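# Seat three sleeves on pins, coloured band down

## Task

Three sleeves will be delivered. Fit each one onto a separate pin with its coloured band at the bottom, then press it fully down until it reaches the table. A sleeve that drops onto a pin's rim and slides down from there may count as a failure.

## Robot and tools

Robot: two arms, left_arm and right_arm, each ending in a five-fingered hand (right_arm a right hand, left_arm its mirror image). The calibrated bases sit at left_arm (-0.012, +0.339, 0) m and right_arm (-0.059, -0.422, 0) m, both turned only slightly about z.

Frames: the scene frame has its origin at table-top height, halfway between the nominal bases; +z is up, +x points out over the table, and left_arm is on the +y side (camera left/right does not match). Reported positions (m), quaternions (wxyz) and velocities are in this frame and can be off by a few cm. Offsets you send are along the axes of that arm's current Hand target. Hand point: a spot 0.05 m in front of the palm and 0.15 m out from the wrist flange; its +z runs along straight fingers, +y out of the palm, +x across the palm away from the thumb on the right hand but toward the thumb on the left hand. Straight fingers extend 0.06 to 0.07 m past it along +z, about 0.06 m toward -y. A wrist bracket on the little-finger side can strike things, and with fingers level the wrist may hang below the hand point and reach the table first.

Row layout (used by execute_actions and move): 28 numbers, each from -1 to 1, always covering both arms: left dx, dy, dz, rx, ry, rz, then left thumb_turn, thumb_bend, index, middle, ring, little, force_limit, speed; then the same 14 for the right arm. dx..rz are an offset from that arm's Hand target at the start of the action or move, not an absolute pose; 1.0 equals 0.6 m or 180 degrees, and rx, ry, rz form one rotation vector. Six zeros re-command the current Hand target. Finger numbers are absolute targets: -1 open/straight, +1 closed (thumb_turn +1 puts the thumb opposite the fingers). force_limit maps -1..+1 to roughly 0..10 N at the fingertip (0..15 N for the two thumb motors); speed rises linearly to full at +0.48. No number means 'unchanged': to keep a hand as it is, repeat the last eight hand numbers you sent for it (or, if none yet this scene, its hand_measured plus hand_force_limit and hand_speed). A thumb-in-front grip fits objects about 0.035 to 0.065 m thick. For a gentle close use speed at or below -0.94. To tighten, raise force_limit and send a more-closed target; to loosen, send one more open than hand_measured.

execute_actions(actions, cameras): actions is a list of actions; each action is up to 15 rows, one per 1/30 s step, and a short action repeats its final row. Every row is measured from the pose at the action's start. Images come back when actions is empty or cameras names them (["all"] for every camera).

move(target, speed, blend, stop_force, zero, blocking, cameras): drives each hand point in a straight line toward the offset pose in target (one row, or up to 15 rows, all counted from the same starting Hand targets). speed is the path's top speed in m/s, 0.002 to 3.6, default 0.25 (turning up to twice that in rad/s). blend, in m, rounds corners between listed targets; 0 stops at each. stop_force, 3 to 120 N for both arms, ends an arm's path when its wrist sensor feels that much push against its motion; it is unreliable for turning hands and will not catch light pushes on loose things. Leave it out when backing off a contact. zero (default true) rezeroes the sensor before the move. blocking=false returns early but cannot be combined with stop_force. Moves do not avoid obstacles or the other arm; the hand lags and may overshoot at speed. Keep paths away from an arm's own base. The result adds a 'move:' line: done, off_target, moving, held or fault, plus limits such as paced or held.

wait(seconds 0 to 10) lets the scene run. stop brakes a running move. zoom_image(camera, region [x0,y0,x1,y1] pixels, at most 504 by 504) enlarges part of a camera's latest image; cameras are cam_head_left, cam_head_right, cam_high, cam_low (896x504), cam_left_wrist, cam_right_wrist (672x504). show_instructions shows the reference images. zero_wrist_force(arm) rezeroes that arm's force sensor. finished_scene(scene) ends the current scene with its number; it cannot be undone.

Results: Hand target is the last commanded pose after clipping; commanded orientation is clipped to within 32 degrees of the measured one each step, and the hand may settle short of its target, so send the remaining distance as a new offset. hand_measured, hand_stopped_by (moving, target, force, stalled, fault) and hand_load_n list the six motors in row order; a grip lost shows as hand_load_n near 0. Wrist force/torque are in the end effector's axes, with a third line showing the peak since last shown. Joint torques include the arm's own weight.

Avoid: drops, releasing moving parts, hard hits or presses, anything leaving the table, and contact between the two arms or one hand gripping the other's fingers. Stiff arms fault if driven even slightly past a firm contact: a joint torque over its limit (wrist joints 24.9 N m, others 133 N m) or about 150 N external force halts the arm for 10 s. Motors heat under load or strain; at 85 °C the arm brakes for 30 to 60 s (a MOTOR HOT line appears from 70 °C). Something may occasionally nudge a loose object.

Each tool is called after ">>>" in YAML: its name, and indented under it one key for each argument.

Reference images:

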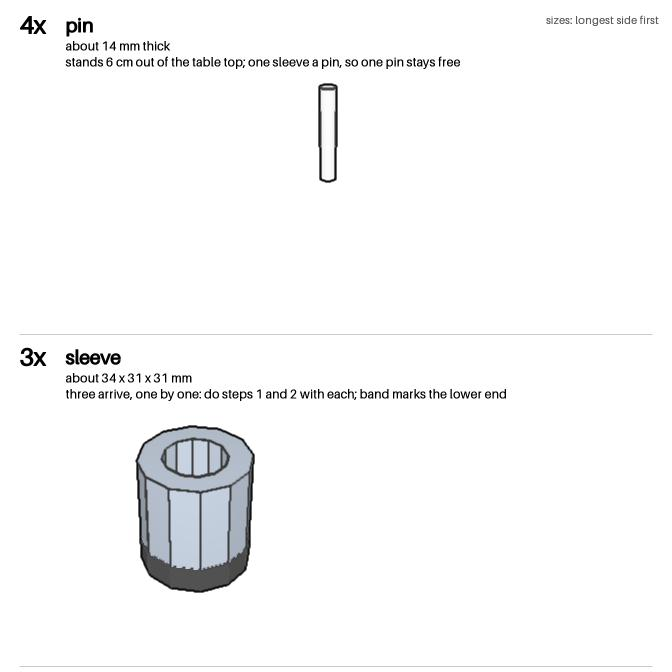

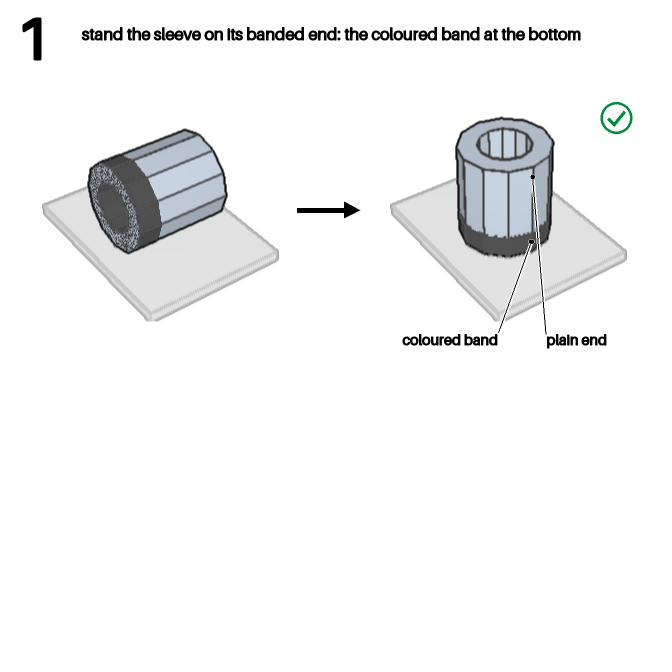

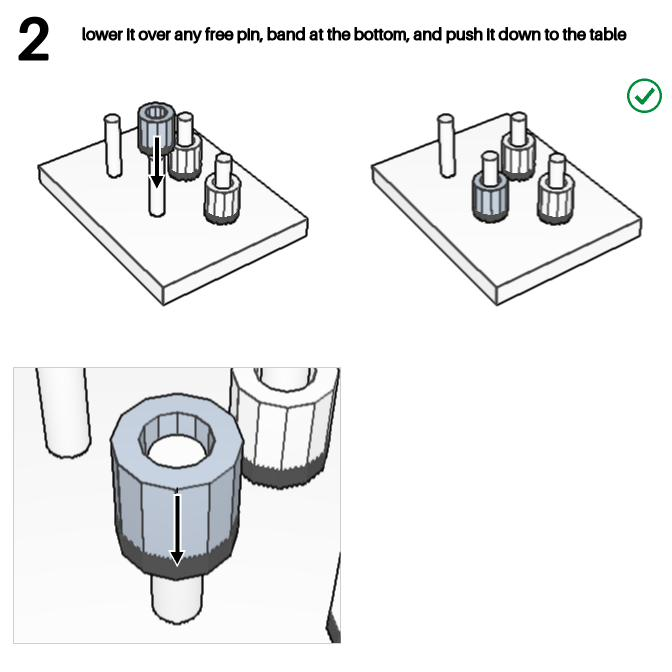

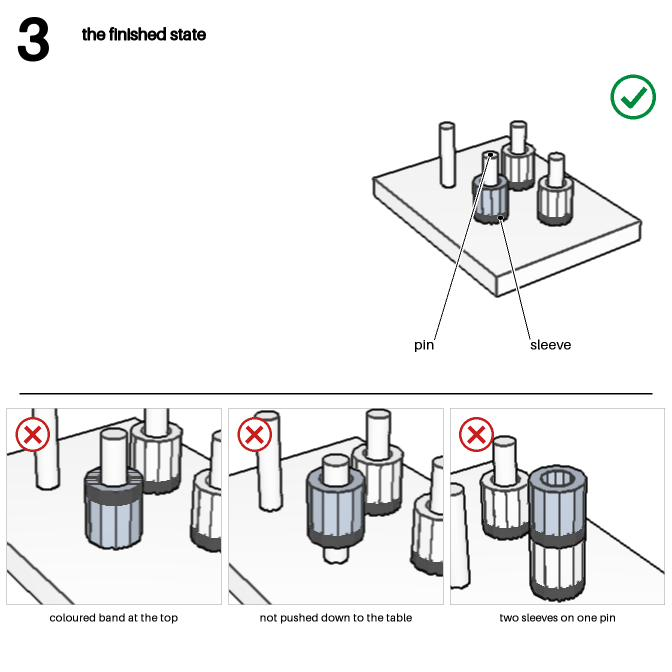

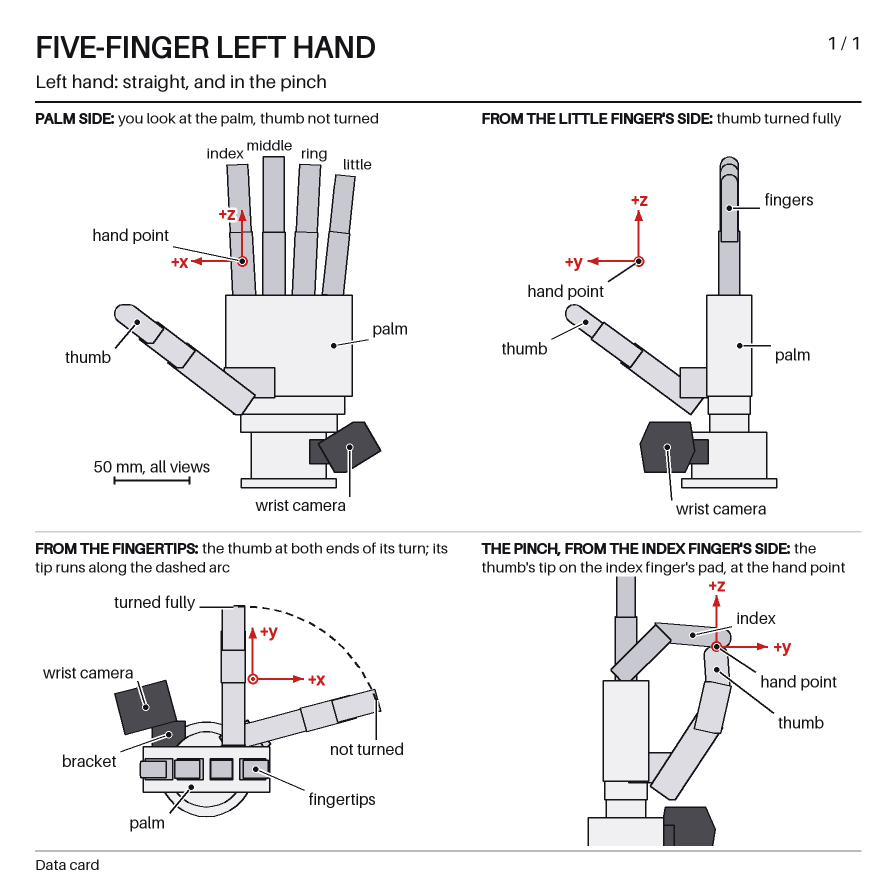

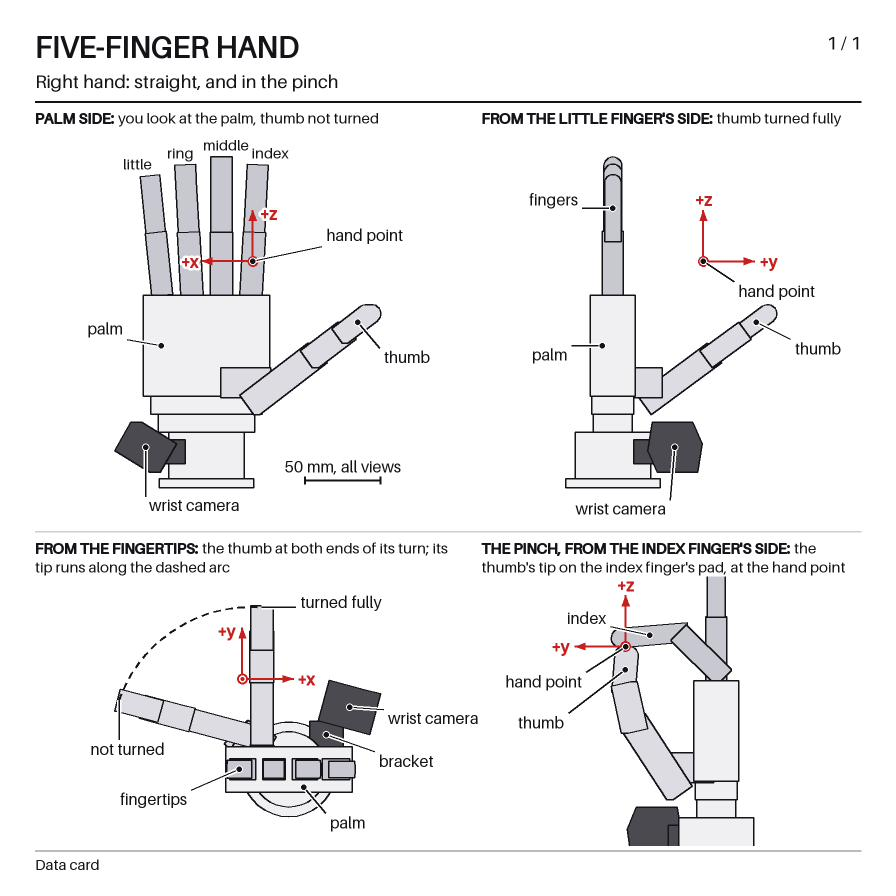

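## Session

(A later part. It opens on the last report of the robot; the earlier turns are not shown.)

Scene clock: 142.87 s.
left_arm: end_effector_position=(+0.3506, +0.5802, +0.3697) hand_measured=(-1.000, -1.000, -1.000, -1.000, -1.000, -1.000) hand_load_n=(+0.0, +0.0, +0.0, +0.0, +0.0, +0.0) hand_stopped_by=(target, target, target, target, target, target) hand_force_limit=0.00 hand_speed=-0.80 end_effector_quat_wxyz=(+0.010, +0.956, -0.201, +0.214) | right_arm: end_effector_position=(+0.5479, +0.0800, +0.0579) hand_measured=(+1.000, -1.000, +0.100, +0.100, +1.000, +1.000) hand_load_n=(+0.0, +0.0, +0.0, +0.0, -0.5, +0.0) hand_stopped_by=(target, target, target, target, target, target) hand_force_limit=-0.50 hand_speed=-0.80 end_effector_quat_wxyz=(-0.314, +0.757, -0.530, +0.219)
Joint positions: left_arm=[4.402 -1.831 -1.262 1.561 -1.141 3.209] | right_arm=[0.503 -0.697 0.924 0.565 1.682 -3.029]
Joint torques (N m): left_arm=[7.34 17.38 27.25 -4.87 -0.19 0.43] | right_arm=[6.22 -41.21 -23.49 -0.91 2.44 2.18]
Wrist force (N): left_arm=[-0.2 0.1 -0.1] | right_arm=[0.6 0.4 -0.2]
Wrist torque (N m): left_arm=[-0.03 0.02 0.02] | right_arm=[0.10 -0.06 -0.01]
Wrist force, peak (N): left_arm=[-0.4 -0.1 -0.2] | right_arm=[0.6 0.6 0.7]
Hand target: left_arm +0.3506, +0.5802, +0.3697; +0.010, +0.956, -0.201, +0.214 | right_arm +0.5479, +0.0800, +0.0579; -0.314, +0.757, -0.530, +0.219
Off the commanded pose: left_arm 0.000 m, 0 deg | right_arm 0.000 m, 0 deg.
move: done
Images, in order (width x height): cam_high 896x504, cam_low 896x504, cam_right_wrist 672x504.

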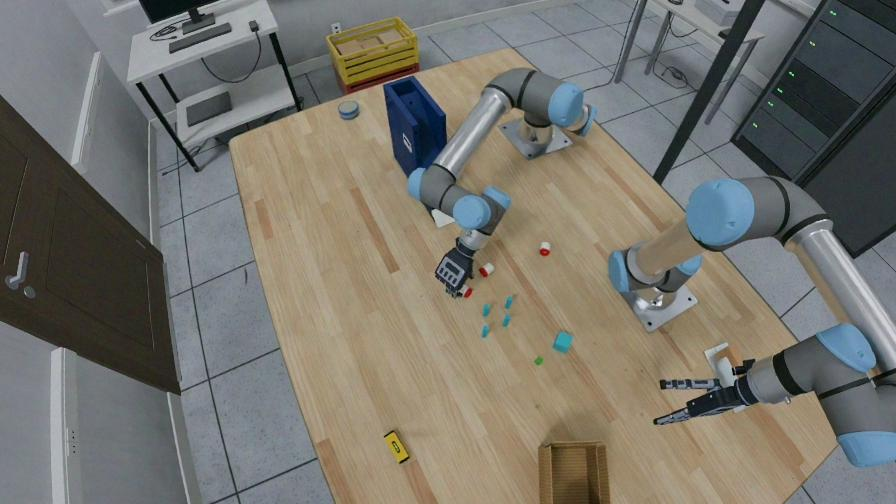

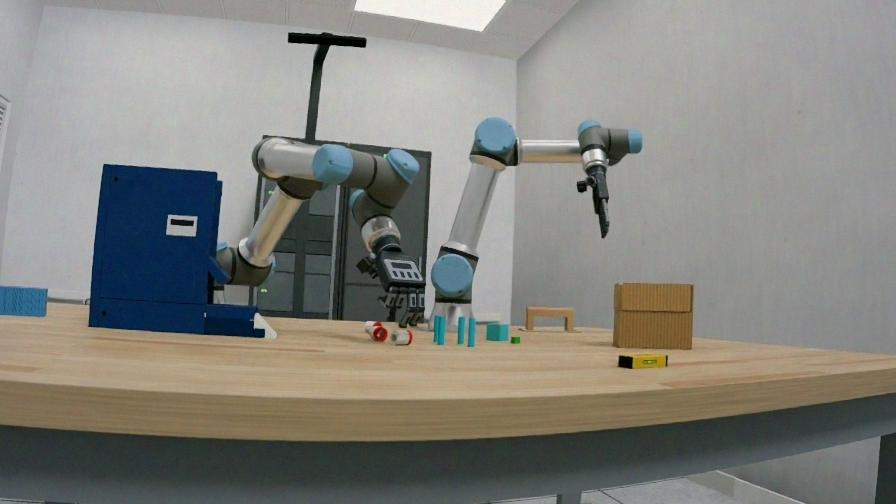

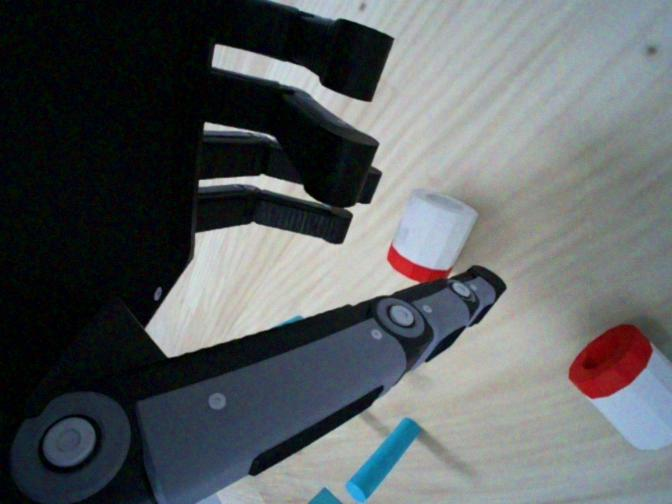

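>>> move:
  target: [0,0,0,0,0,0,-1,-1,-1,-1,-1,-1,0.0,-0.8,0.005,0.037,0.0393,0,-0.0079,-0.0079,1,-1,0.1,0.1,1,1,-0.5,-0.8]
  speed: 0.06
  stop_force: 5
  cameras: ["cam_high","cam_right_wrist","cam_low"]

>>> zoom_image:
  camera: "cam_right_wrist"
  region: [300, 150, 500, 300]

>>> zoom_image:
  camera: "cam_low"
  region: [360, 280, 460, 360]

Scene clock: 152.70 s.
left_arm: end_effector_position=(+0.3506, +0.5802, +0.3697) hand_measured=(-1.000, -1.000, -1.000, -1.000, -1.000, -1.000) hand_load_n=(+0.0, +0.0, +0.0, +0.0, +0.0, +0.0) hand_stopped_by=(target, target, target, target, target, target) hand_force_limit=0.00 hand_speed=-0.80 end_effector_quat_wxyz=(+0.010, +0.956, -0.201, +0.214) | right_arm: end_effector_position=(+0.5499, +0.0775, +0.0256) hand_measured=(+1.000, -1.000, +0.100, +0.100, +1.000, +1.000) hand_load_n=(+0.0, +0.0, +0.0, +0.0, +0.0, +0.0) hand_stopped_by=(target, target, target, target, target, target) hand_force_limit=-0.50 hand_speed=-0.80 end_effector_quat_wxyz=(-0.317, +0.766, -0.516, +0.214)
Joint positions: left_arm=[4.402 -1.831 -1.262 1.561 -1.141 3.209] | right_arm=[0.491 -0.676 0.969 0.496 1.649 -3.063]
Joint torques (N m): left_arm=[6.2 18.72 26.17 -4.89 -0.38 -0.03] | right_arm=[4.46 -66.12 -26.56 0.09 2.5 2.03]
Wrist force (N): left_arm=[0.0 0.1 0.0] | right_arm=[0.5 0.2 0.1]
Wrist torque (N m): left_arm=[-0.02 0.00 0.03] | right_arm=[0.07 -0.05 0.02]
Wrist force, peak (N): left_arm=[-0.4 0.1 0.0] | right_arm=[0.7 0.7 1.0]
Hand target: left_arm +0.3506, +0.5802, +0.3697; +0.010, +0.956, -0.201, +0.214 | right_arm +0.5499, +0.0775, +0.0256; -0.317, +0.766, -0.516, +0.214
Off the commanded pose: left_arm 0.000 m, 0 deg | right_arm 0.000 m, 0 deg.
move: done
Images, in order (width x height): cam_high 896x504, cam_low 896x504, cam_right_wrist 672x504.

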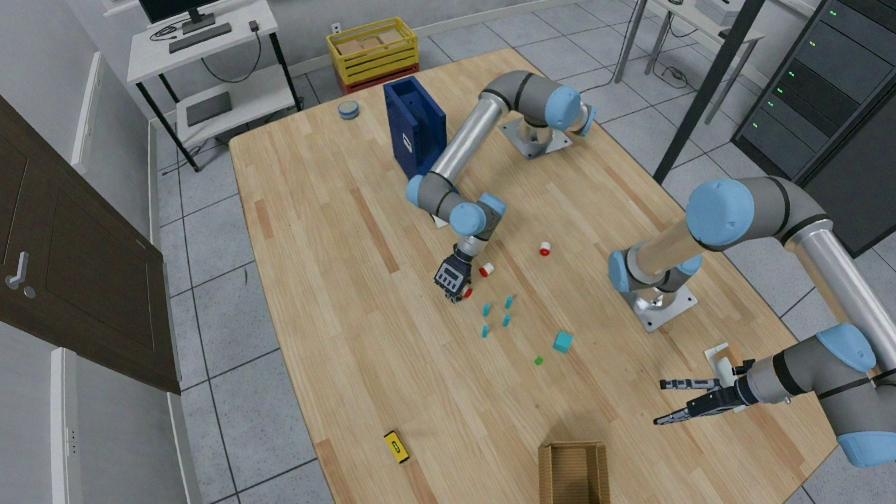

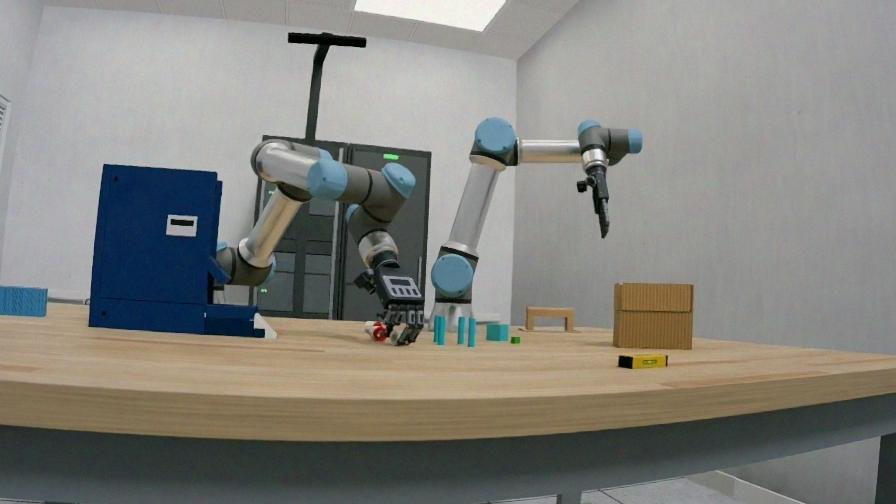

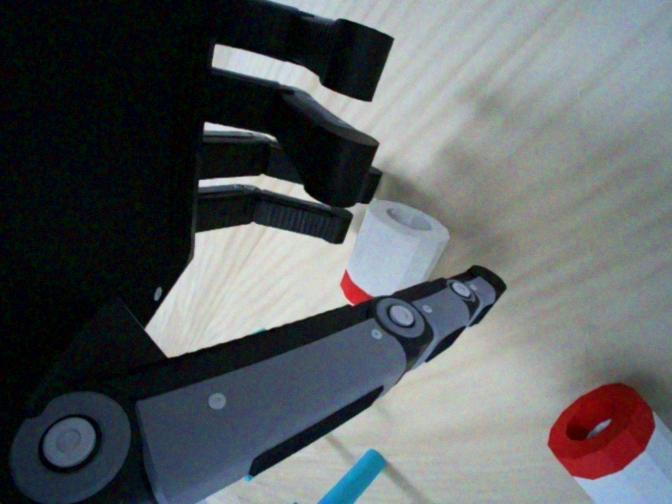

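Scaled by 2.520 from the camera's 672x504 image, which has a finer 960x720 frame.

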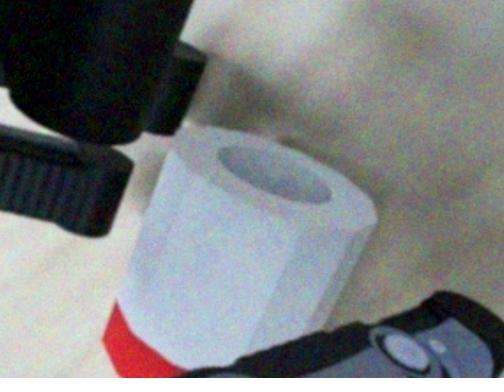

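Scaled by 5.040 from the camera's 896x504 image, which has a finer 1280x720 frame.

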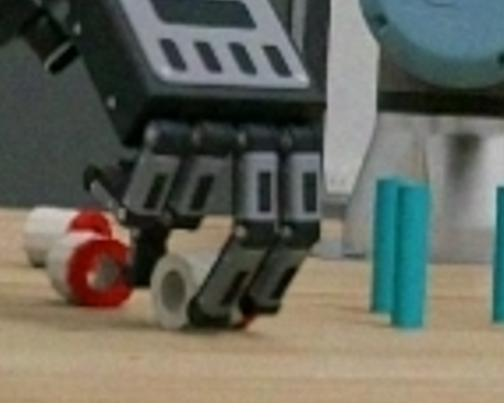

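>>> move:
  target:
    - [0,0,0,0,0,0,-1,-1,-1,-1,-1,-1,0.0,-0.8,0,0,0,0,0,0,1,-1,0.27,0.25,1,1,-0.5,-0.8]
    - [0,0,0,0,0,0,-1,-1,-1,-1,-1,-1,0.0,-0.8,0,0,0,0,0,0,1,0.0,0.27,0.25,1,1,-0.5,-0.9]
    - [0,0,0,0,0,0,-1,-1,-1,-1,-1,-1,0.0,-0.8,0,0,0,0,0,0,1,0.0,0.6,0.25,1,1,-0.5,-0.93]
    - [0,0,0,0,0,0,-1,-1,-1,-1,-1,-1,0.0,-0.8,0,0,0,0,0,0,1,0.1,0.6,0.25,1,1,-0.15,-0.95]
  cameras: ["cam_high","cam_right_wrist","cam_low"]

>>> zoom_image:
  camera: "cam_right_wrist"
  region: [300, 150, 500, 300]

>>> zoom_image:
  camera: "cam_low"
  region: [360, 280, 460, 360]

Scene clock: 165.00 s.
left_arm: end_effector_position=(+0.3506, +0.5802, +0.3697) hand_measured=(-1.000, -1.000, -1.000, -1.000, -1.000, -1.000) hand_load_n=(-0.5, +0.0, +0.0, +0.0, +0.0, +0.0) hand_stopped_by=(target, target, target, target, target, target) hand_force_limit=0.00 hand_speed=-0.80 end_effector_quat_wxyz=(+0.010, +0.956, -0.201, +0.214) | right_arm: end_effector_position=(+0.5499, +0.0776, +0.0256) hand_measured=(+1.000, -0.834, +0.348, +0.250, +1.000, +1.000) hand_load_n=(-1.5, +6.0, +3.0, +1.0, +0.0, +0.0) hand_stopped_by=(target, force, force, target, target, target) hand_force_limit=-0.15 hand_speed=-0.95 end_effector_quat_wxyz=(-0.317, +0.766, -0.516, +0.214)
Joint positions: left_arm=[4.402 -1.831 -1.262 1.561 -1.141 3.209] | right_arm=[0.491 -0.676 0.969 0.496 1.649 -3.063]
Joint torques (N m): left_arm=[6.57 18.24 25.68 -4.89 0.09 0.04] | right_arm=[4 -61.9 -26.52 -1.01 1.99 1.39]
Wrist force (N): left_arm=[-0.1 0.1 -0.2] | right_arm=[0.4 0.1 0.3]
Wrist torque (N m): left_arm=[-0.02 0.00 0.03] | right_arm=[0.04 -0.03 0.01]
Wrist force, peak (N): left_arm=[-0.4 0.2 -0.2] | right_arm=[0.4 -1.0 -0.6]
Hand target: left_arm +0.3506, +0.5802, +0.3697; +0.010, +0.956, -0.201, +0.214 | right_arm +0.5499, +0.0775, +0.0256; -0.317, +0.766, -0.516, +0.214
Off the commanded pose: left_arm 0.000 m, 0 deg | right_arm 0.000 m, 0 deg.
move: done
Images, in order (width x height): cam_high 896x504, cam_low 896x504, cam_right_wrist 672x504.

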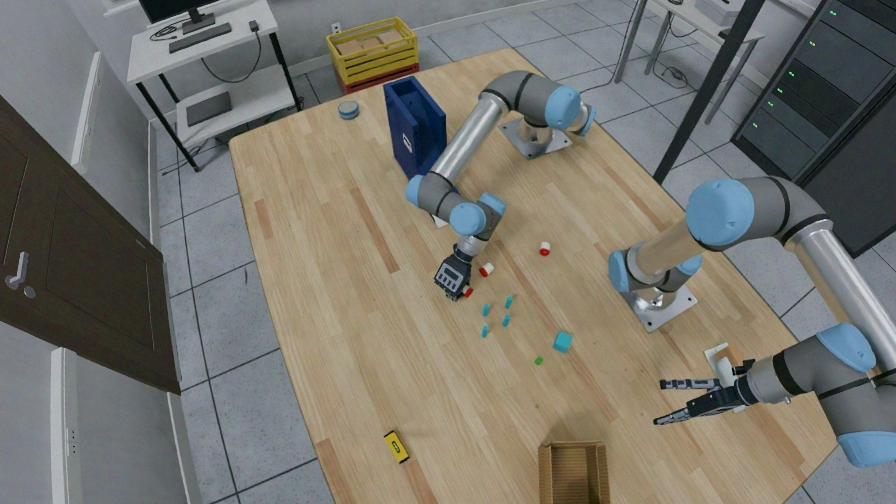

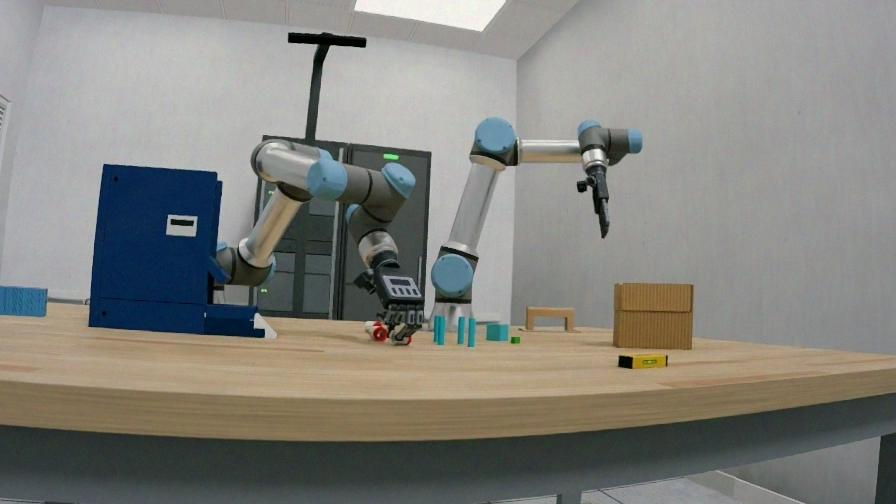

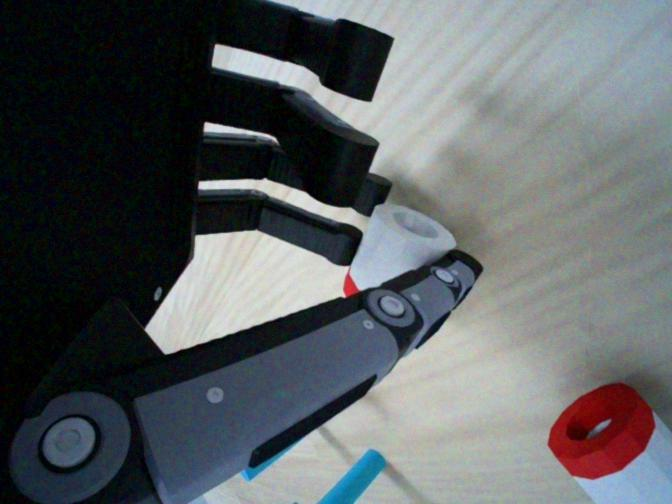

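Scaled by 2.520 from the camera's 672x504 image, which has a finer 960x720 frame.

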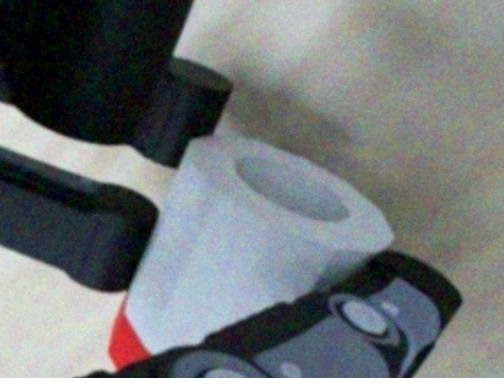

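Scaled by 5.040 from the camera's 896x504 image, which has a finer 1280x720 frame.

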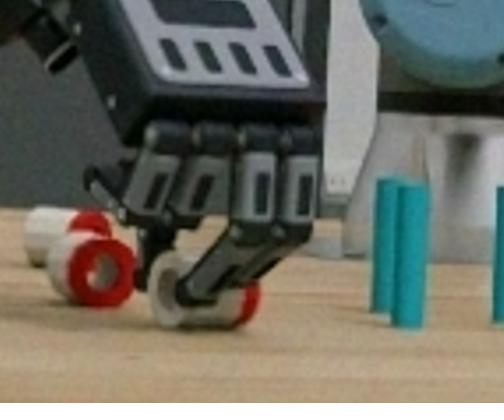

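>>> move:
  target:
    - [0,0,0,0,0,0,-1,-1,-1,-1,-1,-1,0.0,-0.8,0,-0.0354,-0.0354,0,0,0,1,0.1,0.6,0.25,1,1,-0.15,-0.95]
    - [0,0,0,0,0,0,-1,-1,-1,-1,-1,-1,0.0,-0.8,-0.1123,-0.1742,-0.2368,0.1108,0.085,-0.257,1,0.1,0.6,0.25,1,1,-0.15,-0.95]
    - [0,0,0,0,0,0,-1,-1,-1,-1,-1,-1,0.0,-0.8,-0.2918,-0.146,-0.1707,0.2216,0.1701,-0.5141,1,0.1,0.6,0.25,1,1,-0.15,-0.95]
    - [0,0,0,0,0,0,-1,-1,-1,-1,-1,-1,0.0,-0.8,-0.2918,-0.093,-0.1177,0.2216,0.1701,-0.5141,1,0.1,0.6,0.25,1,1,-0.15,-0.95]
  speed: [0.06,0.25,0.3,0.15]
  blend: [0.01,0.04,0.02,0]
  cameras: ["cam_high","cam_right_wrist","cam_low","cam_head_left"]

>>> zoom_image:
  camera: "cam_low"
  region: [420, 270, 500, 350]

>>> zoom_image:
  camera: "cam_high"
  region: [470, 270, 540, 340]

>>> zoom_image:
  camera: "cam_head_left"
  region: [380, 260, 450, 330]

Scene clock: 235.80 s.
left_arm: end_effector_position=(+0.3506, +0.5802, +0.3697) hand_measured=(-1.000, -1.000, -1.000, -1.000, -1.000, -1.000) hand_load_n=(+0.0, +0.0, +0.0, +0.0, +0.0, +0.0) hand_stopped_by=(target, target, target, target, target, target) hand_force_limit=0.00 hand_speed=-0.80 end_effector_quat_wxyz=(+0.010, +0.956, -0.201, +0.214) | right_arm: end_effector_position=(+0.4744, +0.2358, +0.1149) hand_measured=(+1.000, -0.834, +0.348, +0.250, +1.000, +1.000) hand_load_n=(-1.0, +6.5, +3.0, +1.0, +0.0, +0.0) hand_stopped_by=(target, force, force, target, target, target) hand_force_limit=-0.15 hand_speed=-0.95 end_effector_quat_wxyz=(-0.155, +0.680, +0.213, +0.684)
Joint positions: left_arm=[4.402 -1.831 -1.262 1.561 -1.141 3.209] | right_arm=[0.905 -0.757 1.321 -0.546 1.956 -4.787]
Joint torques (N m): left_arm=[6.05 18.68 22.08 -4.91 0.85 -1.12] | right_arm=[-7.25 -57.78 -25.44 -1.43 -0.78 -1.99]
Wrist force (N): left_arm=[-0.2 0.0 -0.2] | right_arm=[-0.2 0.6 -0.5]
Wrist torque (N m): left_arm=[-0.02 0.02 0.02] | right_arm=[-0.03 0.17 0.04]
Wrist force, peak (N): left_arm=[-0.4 0.3 0.0] | right_arm=[-1.4 0.8 -0.4]
Hand target: left_arm +0.3506, +0.5802, +0.3697; +0.010, +0.956, -0.201, +0.214 | right_arm +0.4744, +0.2359, +0.1150; -0.155, +0.680, +0.213, +0.684
Off the commanded pose: left_arm 0.000 m, 0 deg | right_arm 0.000 m, 0 deg.
move: done
Images, in order (width x height): cam_head_left 896x504, cam_high 896x504, cam_low 896x504, cam_right_wrist 672x504.

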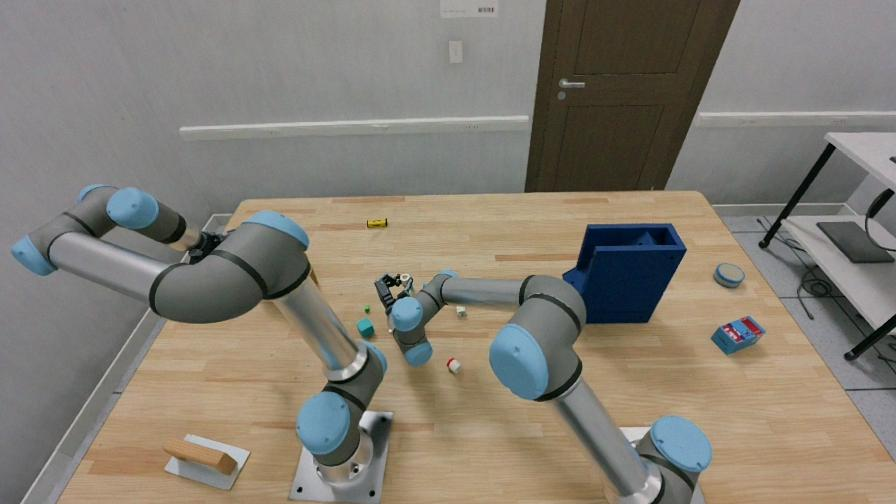

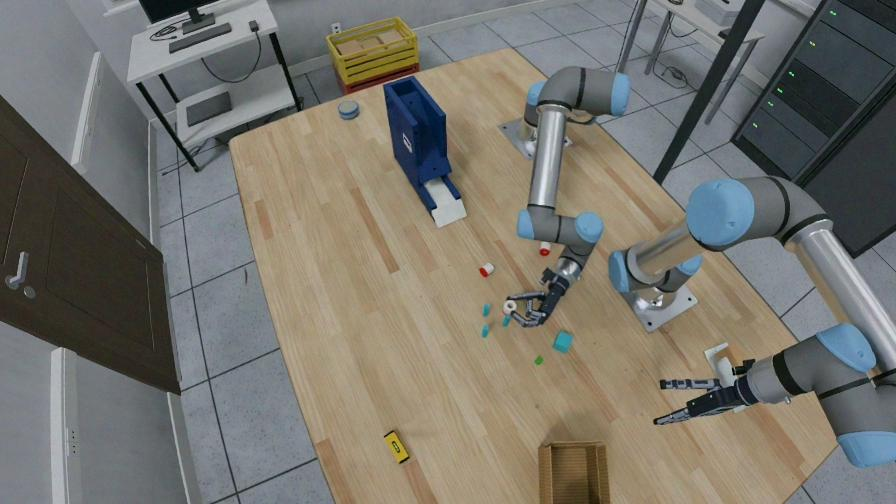

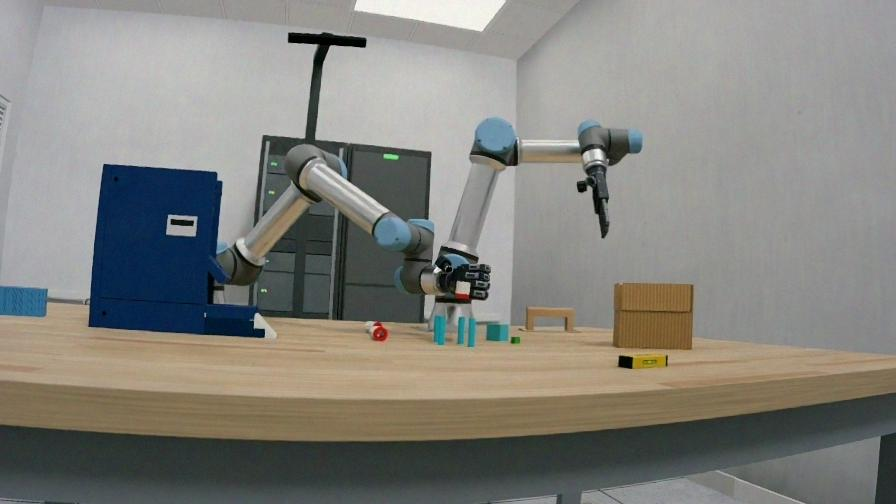

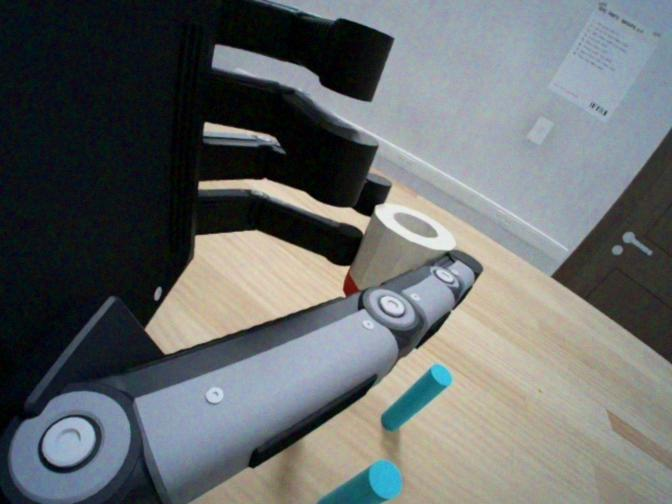

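Scaled by 6.300 from the camera's 896x504 image, which has a finer 1280x720 frame.

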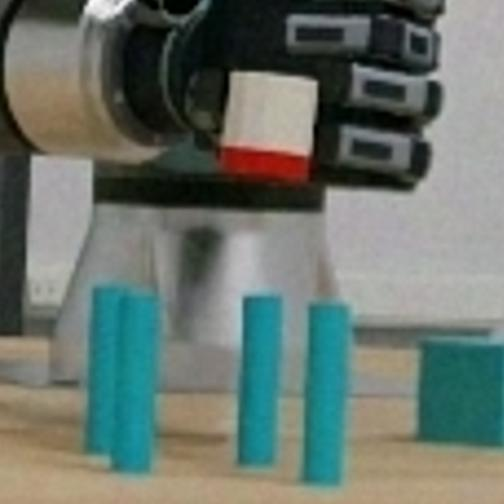

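Scaled by 7.200 from the camera's 896x504 image, which has a finer 1280x720 frame.

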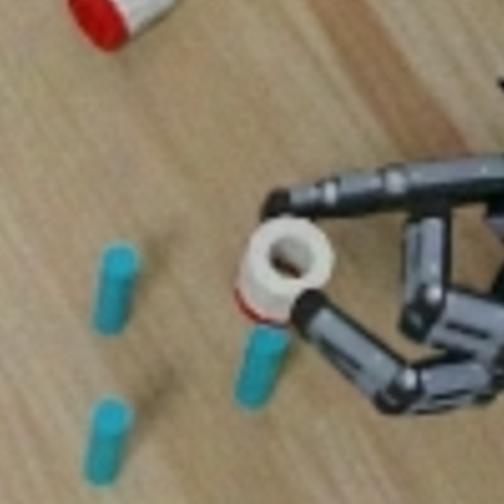

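Scaled by 7.200 from the camera's 896x504 image, which has a finer 1280x720 frame.

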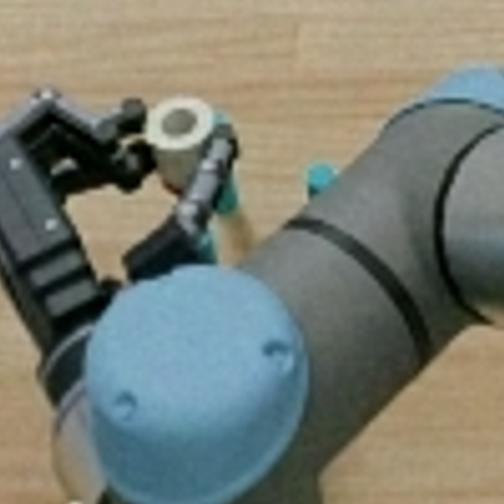

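>>> zoom_image:
  camera: "cam_high"
  region: [495, 292, 523, 332]

>>> zoom_image:
  camera: "cam_low"
  region: [450, 276, 480, 326]

Scaled by 12.600 from the camera's 896x504 image, which has a finer 1280x720 frame.

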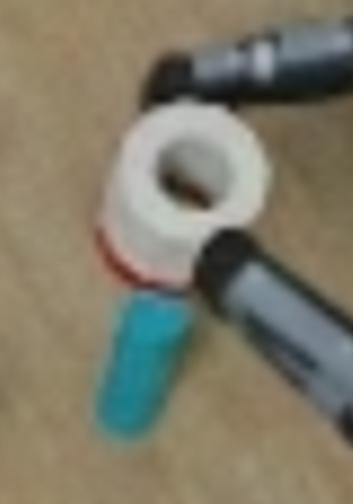

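Scaled by 10.080 from the camera's 896x504 image, which has a finer 1280x720 frame.

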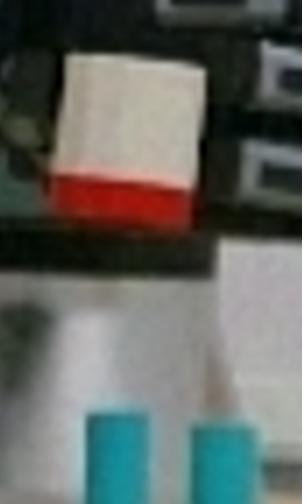

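>>> move:
  target: [0,0,0,0,0,0,-1,-1,-1,-1,-1,-1,0.0,-0.8,-0.0197,-0.006,-0.0013,0,0.0053,0.0263,1,0.1,0.6,0.25,1,1,-0.15,-0.95]
  speed: 0.1
  cameras: ["cam_high","cam_low","cam_head_left"]

>>> zoom_image:
  camera: "cam_high"
  region: [490, 290, 525, 332]

>>> zoom_image:
  camera: "cam_low"
  region: [430, 280, 480, 350]

>>> zoom_image:
  camera: "cam_head_left"
  region: [395, 265, 430, 300]

Scene clock: 259.30 s.
left_arm: end_effector_position=(+0.3506, +0.5802, +0.3697) hand_measured=(-1.000, -1.000, -1.000, -1.000, -1.000, -1.000) hand_load_n=(+0.0, +0.0, +0.0, +0.0, +0.0, +0.0) hand_stopped_by=(target, target, target, target, target, target) hand_force_limit=0.00 hand_speed=-0.80 end_effector_quat_wxyz=(+0.010, +0.956, -0.201, +0.214) | right_arm: end_effector_position=(+0.4722, +0.2376, +0.1027) hand_measured=(+1.000, -0.834, +0.348, +0.250, +1.000, +1.000) hand_load_n=(-1.0, +6.5, +3.0, +1.0, +0.0, +0.0) hand_stopped_by=(target, force, force, target, target, target) hand_force_limit=-0.15 hand_speed=-0.95 end_effector_quat_wxyz=(-0.184, +0.683, +0.184, +0.683)
Joint positions: left_arm=[4.402 -1.831 -1.262 1.561 -1.141 3.209] | right_arm=[0.906 -0.748 1.338 -0.59 1.956 -4.711]
Joint torques (N m): left_arm=[5.01 18.85 20.82 -4.79 1.19 -1.81] | right_arm=[4.9 -57.53 -26.49 0.36 2.15 -1.96]
Wrist force (N): left_arm=[-0.1 0.1 -0.1] | right_arm=[0.2 0.6 -0.9]
Wrist torque (N m): left_arm=[-0.02 0.02 0.02] | right_arm=[0.00 0.10 0.18]
Wrist force, peak (N): left_arm=[-0.4 0.0 -0.3] | right_arm=[-0.1 0.8 -1.0]
Hand target: left_arm +0.3506, +0.5802, +0.3697; +0.010, +0.956, -0.201, +0.214 | right_arm +0.4722, +0.2376, +0.1029; -0.184, +0.683, +0.183, +0.683
Off the commanded pose: left_arm 0.000 m, 0 deg | right_arm 0.000 m, 0 deg.
move: done
Images, in order (width x height): cam_head_left 896x504, cam_high 896x504, cam_low 896x504.

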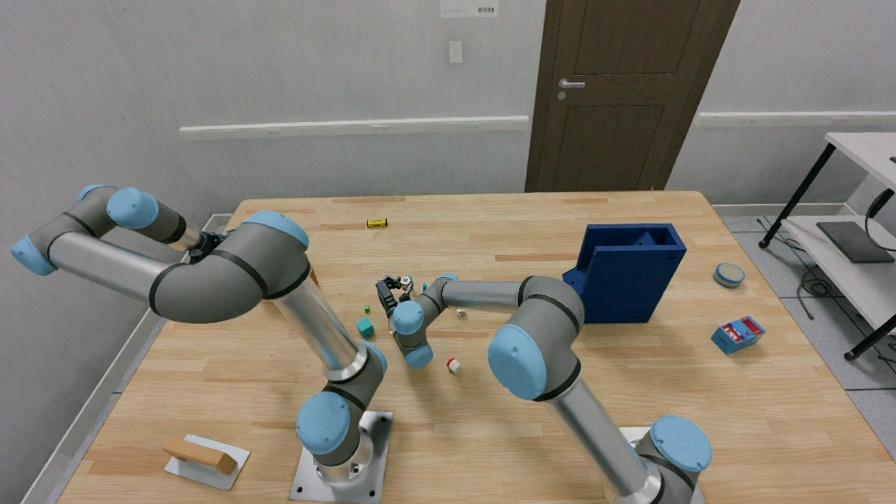

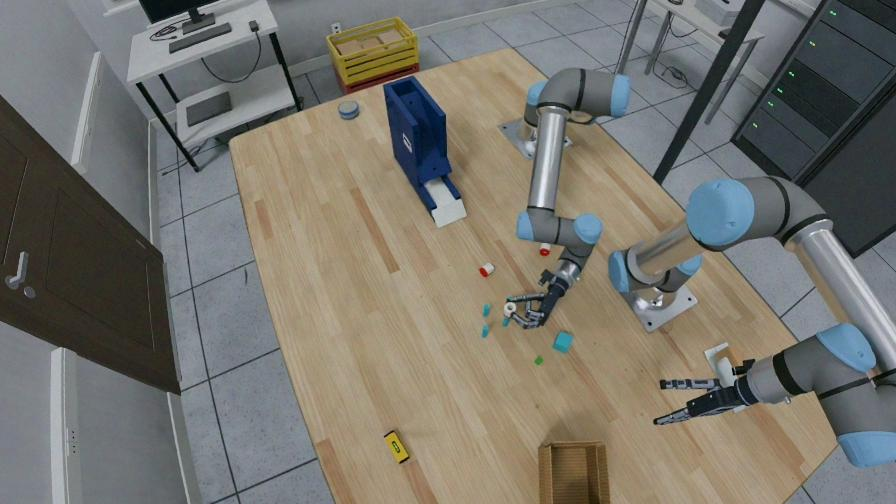

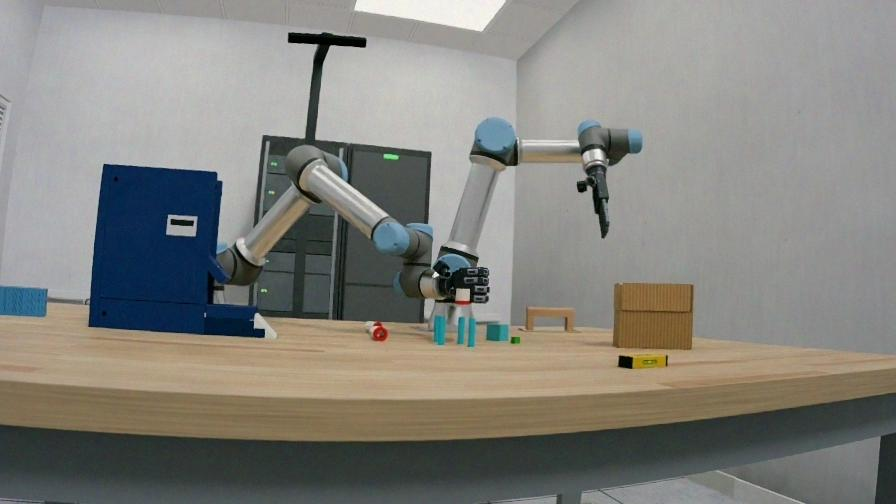

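Scaled by 12.000 from the camera's 896x504 image, which has a finer 1280x720 frame.

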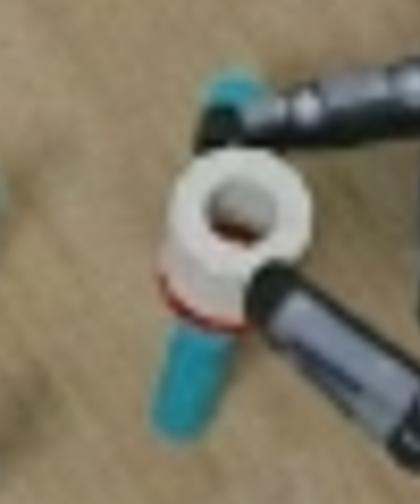

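Scaled by 7.200 from the camera's 896x504 image, which has a finer 1280x720 frame.

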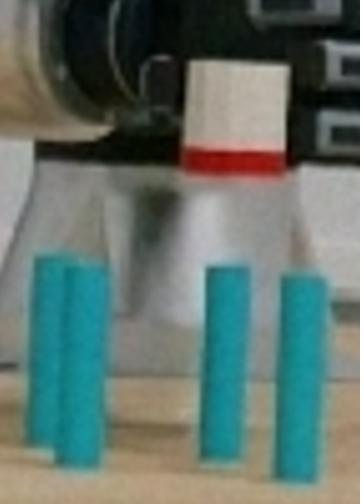

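Scaled by 14.400 from the camera's 896x504 image, which has a finer 1280x720 frame.

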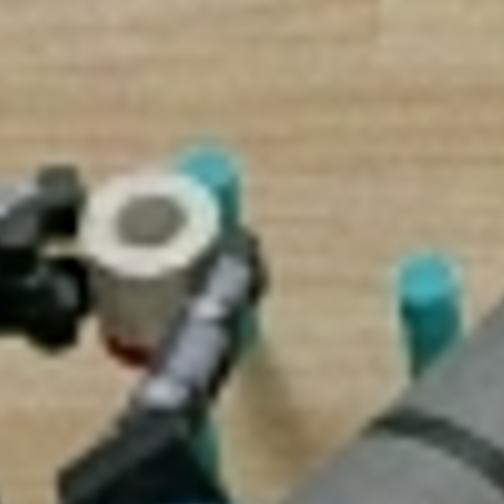

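>>> move:
  target:
    - [0,0,0,0,0,0,-1,-1,-1,-1,-1,-1,0.0,-0.8,-0.0183,0.00205,-0.0008,0,0,0,1,0.1,0.6,0.25,1,1,-0.15,-0.95]
    - [0,0,0,0,0,0,-1,-1,-1,-1,-1,-1,0.0,-0.8,-0.0615,0.00205,-0.0008,0,0,0,1,0.1,0.6,0.25,1,1,-0.15,-0.95]
  speed: [0.04,0.025]
  stop_force: 3.5
  cameras: ["cam_high","cam_low"]

>>> zoom_image:
  camera: "cam_high"
  region: [490, 290, 525, 332]

>>> zoom_image:
  camera: "cam_low"
  region: [430, 280, 480, 350]

Scene clock: 269.97 s.
left_arm: end_effector_position=(+0.3506, +0.5802, +0.3697) hand_measured=(-1.000, -1.000, -1.000, -1.000, -1.000, -1.000) hand_load_n=(+0.0, +0.0, +0.0, +0.0, +0.0, +0.0) hand_stopped_by=(target, target, target, target, target, target) hand_force_limit=0.00 hand_speed=-0.80 end_effector_quat_wxyz=(+0.010, +0.956, -0.201, +0.214) | right_arm: end_effector_position=(+0.4724, +0.2364, +0.0660) hand_measured=(+1.000, -0.834, +0.348, +0.250, +1.000, +1.000) hand_load_n=(-1.0, +6.5, +3.0, +1.0, +0.0, +0.0) hand_stopped_by=(target, force, force, target, target, target) hand_force_limit=-0.15 hand_speed=-0.95 end_effector_quat_wxyz=(-0.184, +0.683, +0.183, +0.683)
Joint positions: left_arm=[4.402 -1.831 -1.262 1.561 -1.141 3.209] | right_arm=[0.905 -0.699 1.354 -0.656 1.955 -4.711]
Joint torques (N m): left_arm=[4.81 20.01 21.33 -4.76 1.12 -1.45] | right_arm=[5.07 -64.41 -25.71 0.38 2.25 -1.56]
Wrist force (N): left_arm=[-0.2 0.1 0.0] | right_arm=[0.0 0.5 -0.9]
Wrist torque (N m): left_arm=[-0.03 0.04 0.02] | right_arm=[0.01 0.14 0.17]
Wrist force, peak (N): left_arm=[-0.2 0.3 -0.3] | right_arm=[0.3 0.9 -1.1]
Hand target: left_arm +0.3506, +0.5802, +0.3697; +0.010, +0.956, -0.201, +0.214 | right_arm +0.4724, +0.2364, +0.0660; -0.184, +0.683, +0.183, +0.683
Off the commanded pose: left_arm 0.000 m, 0 deg | right_arm 0.000 m, 0 deg.
move: done
Images, in order (width x height): cam_high 896x504, cam_low 896x504.

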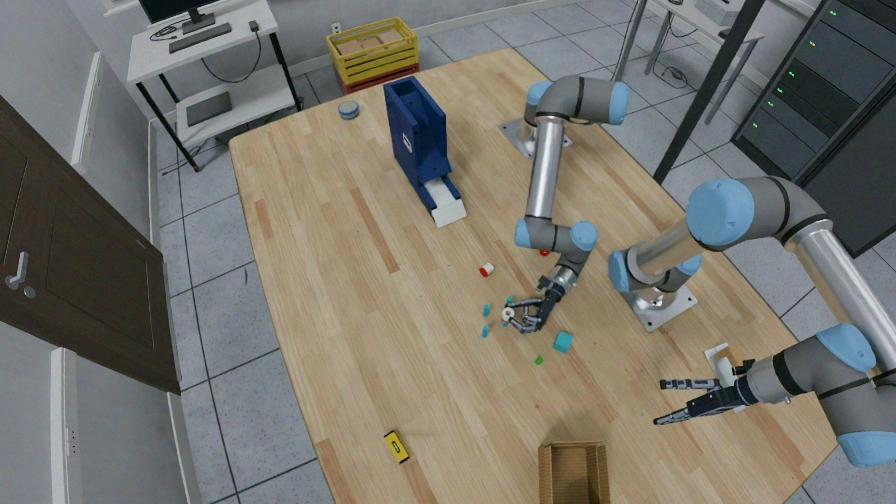

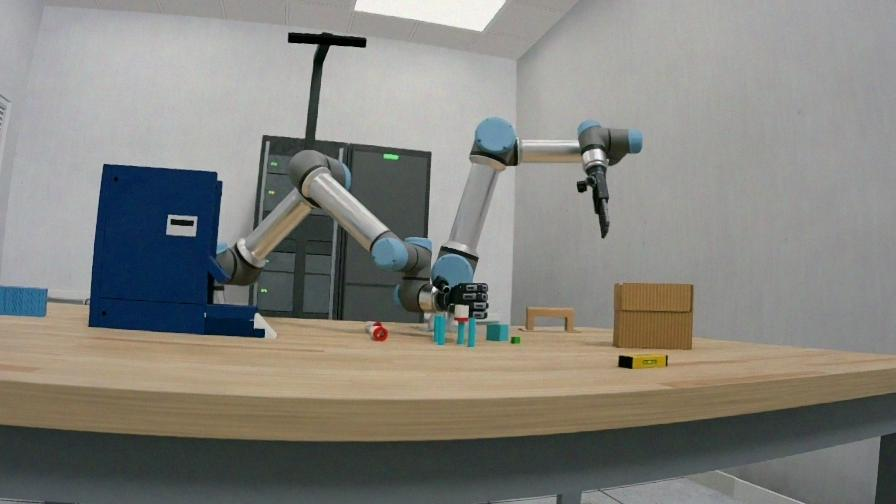

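Scaled by 12.000 from the camera's 896x504 image, which has a finer 1280x720 frame.

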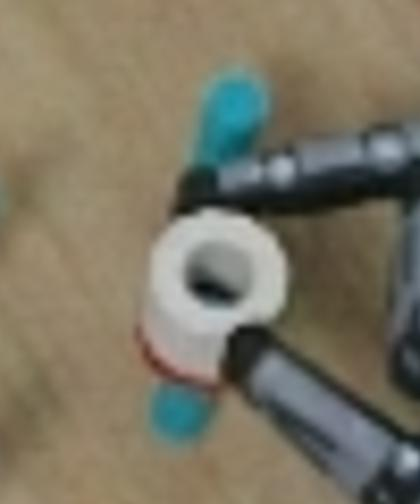

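Scaled by 7.200 from the camera's 896x504 image, which has a finer 1280x720 frame.

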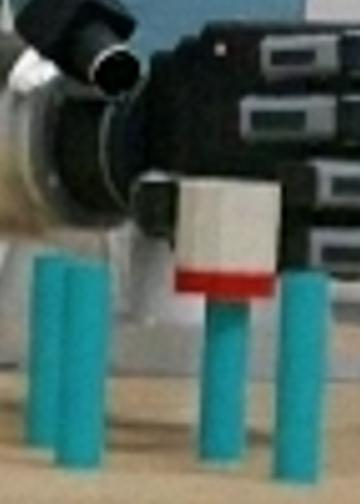

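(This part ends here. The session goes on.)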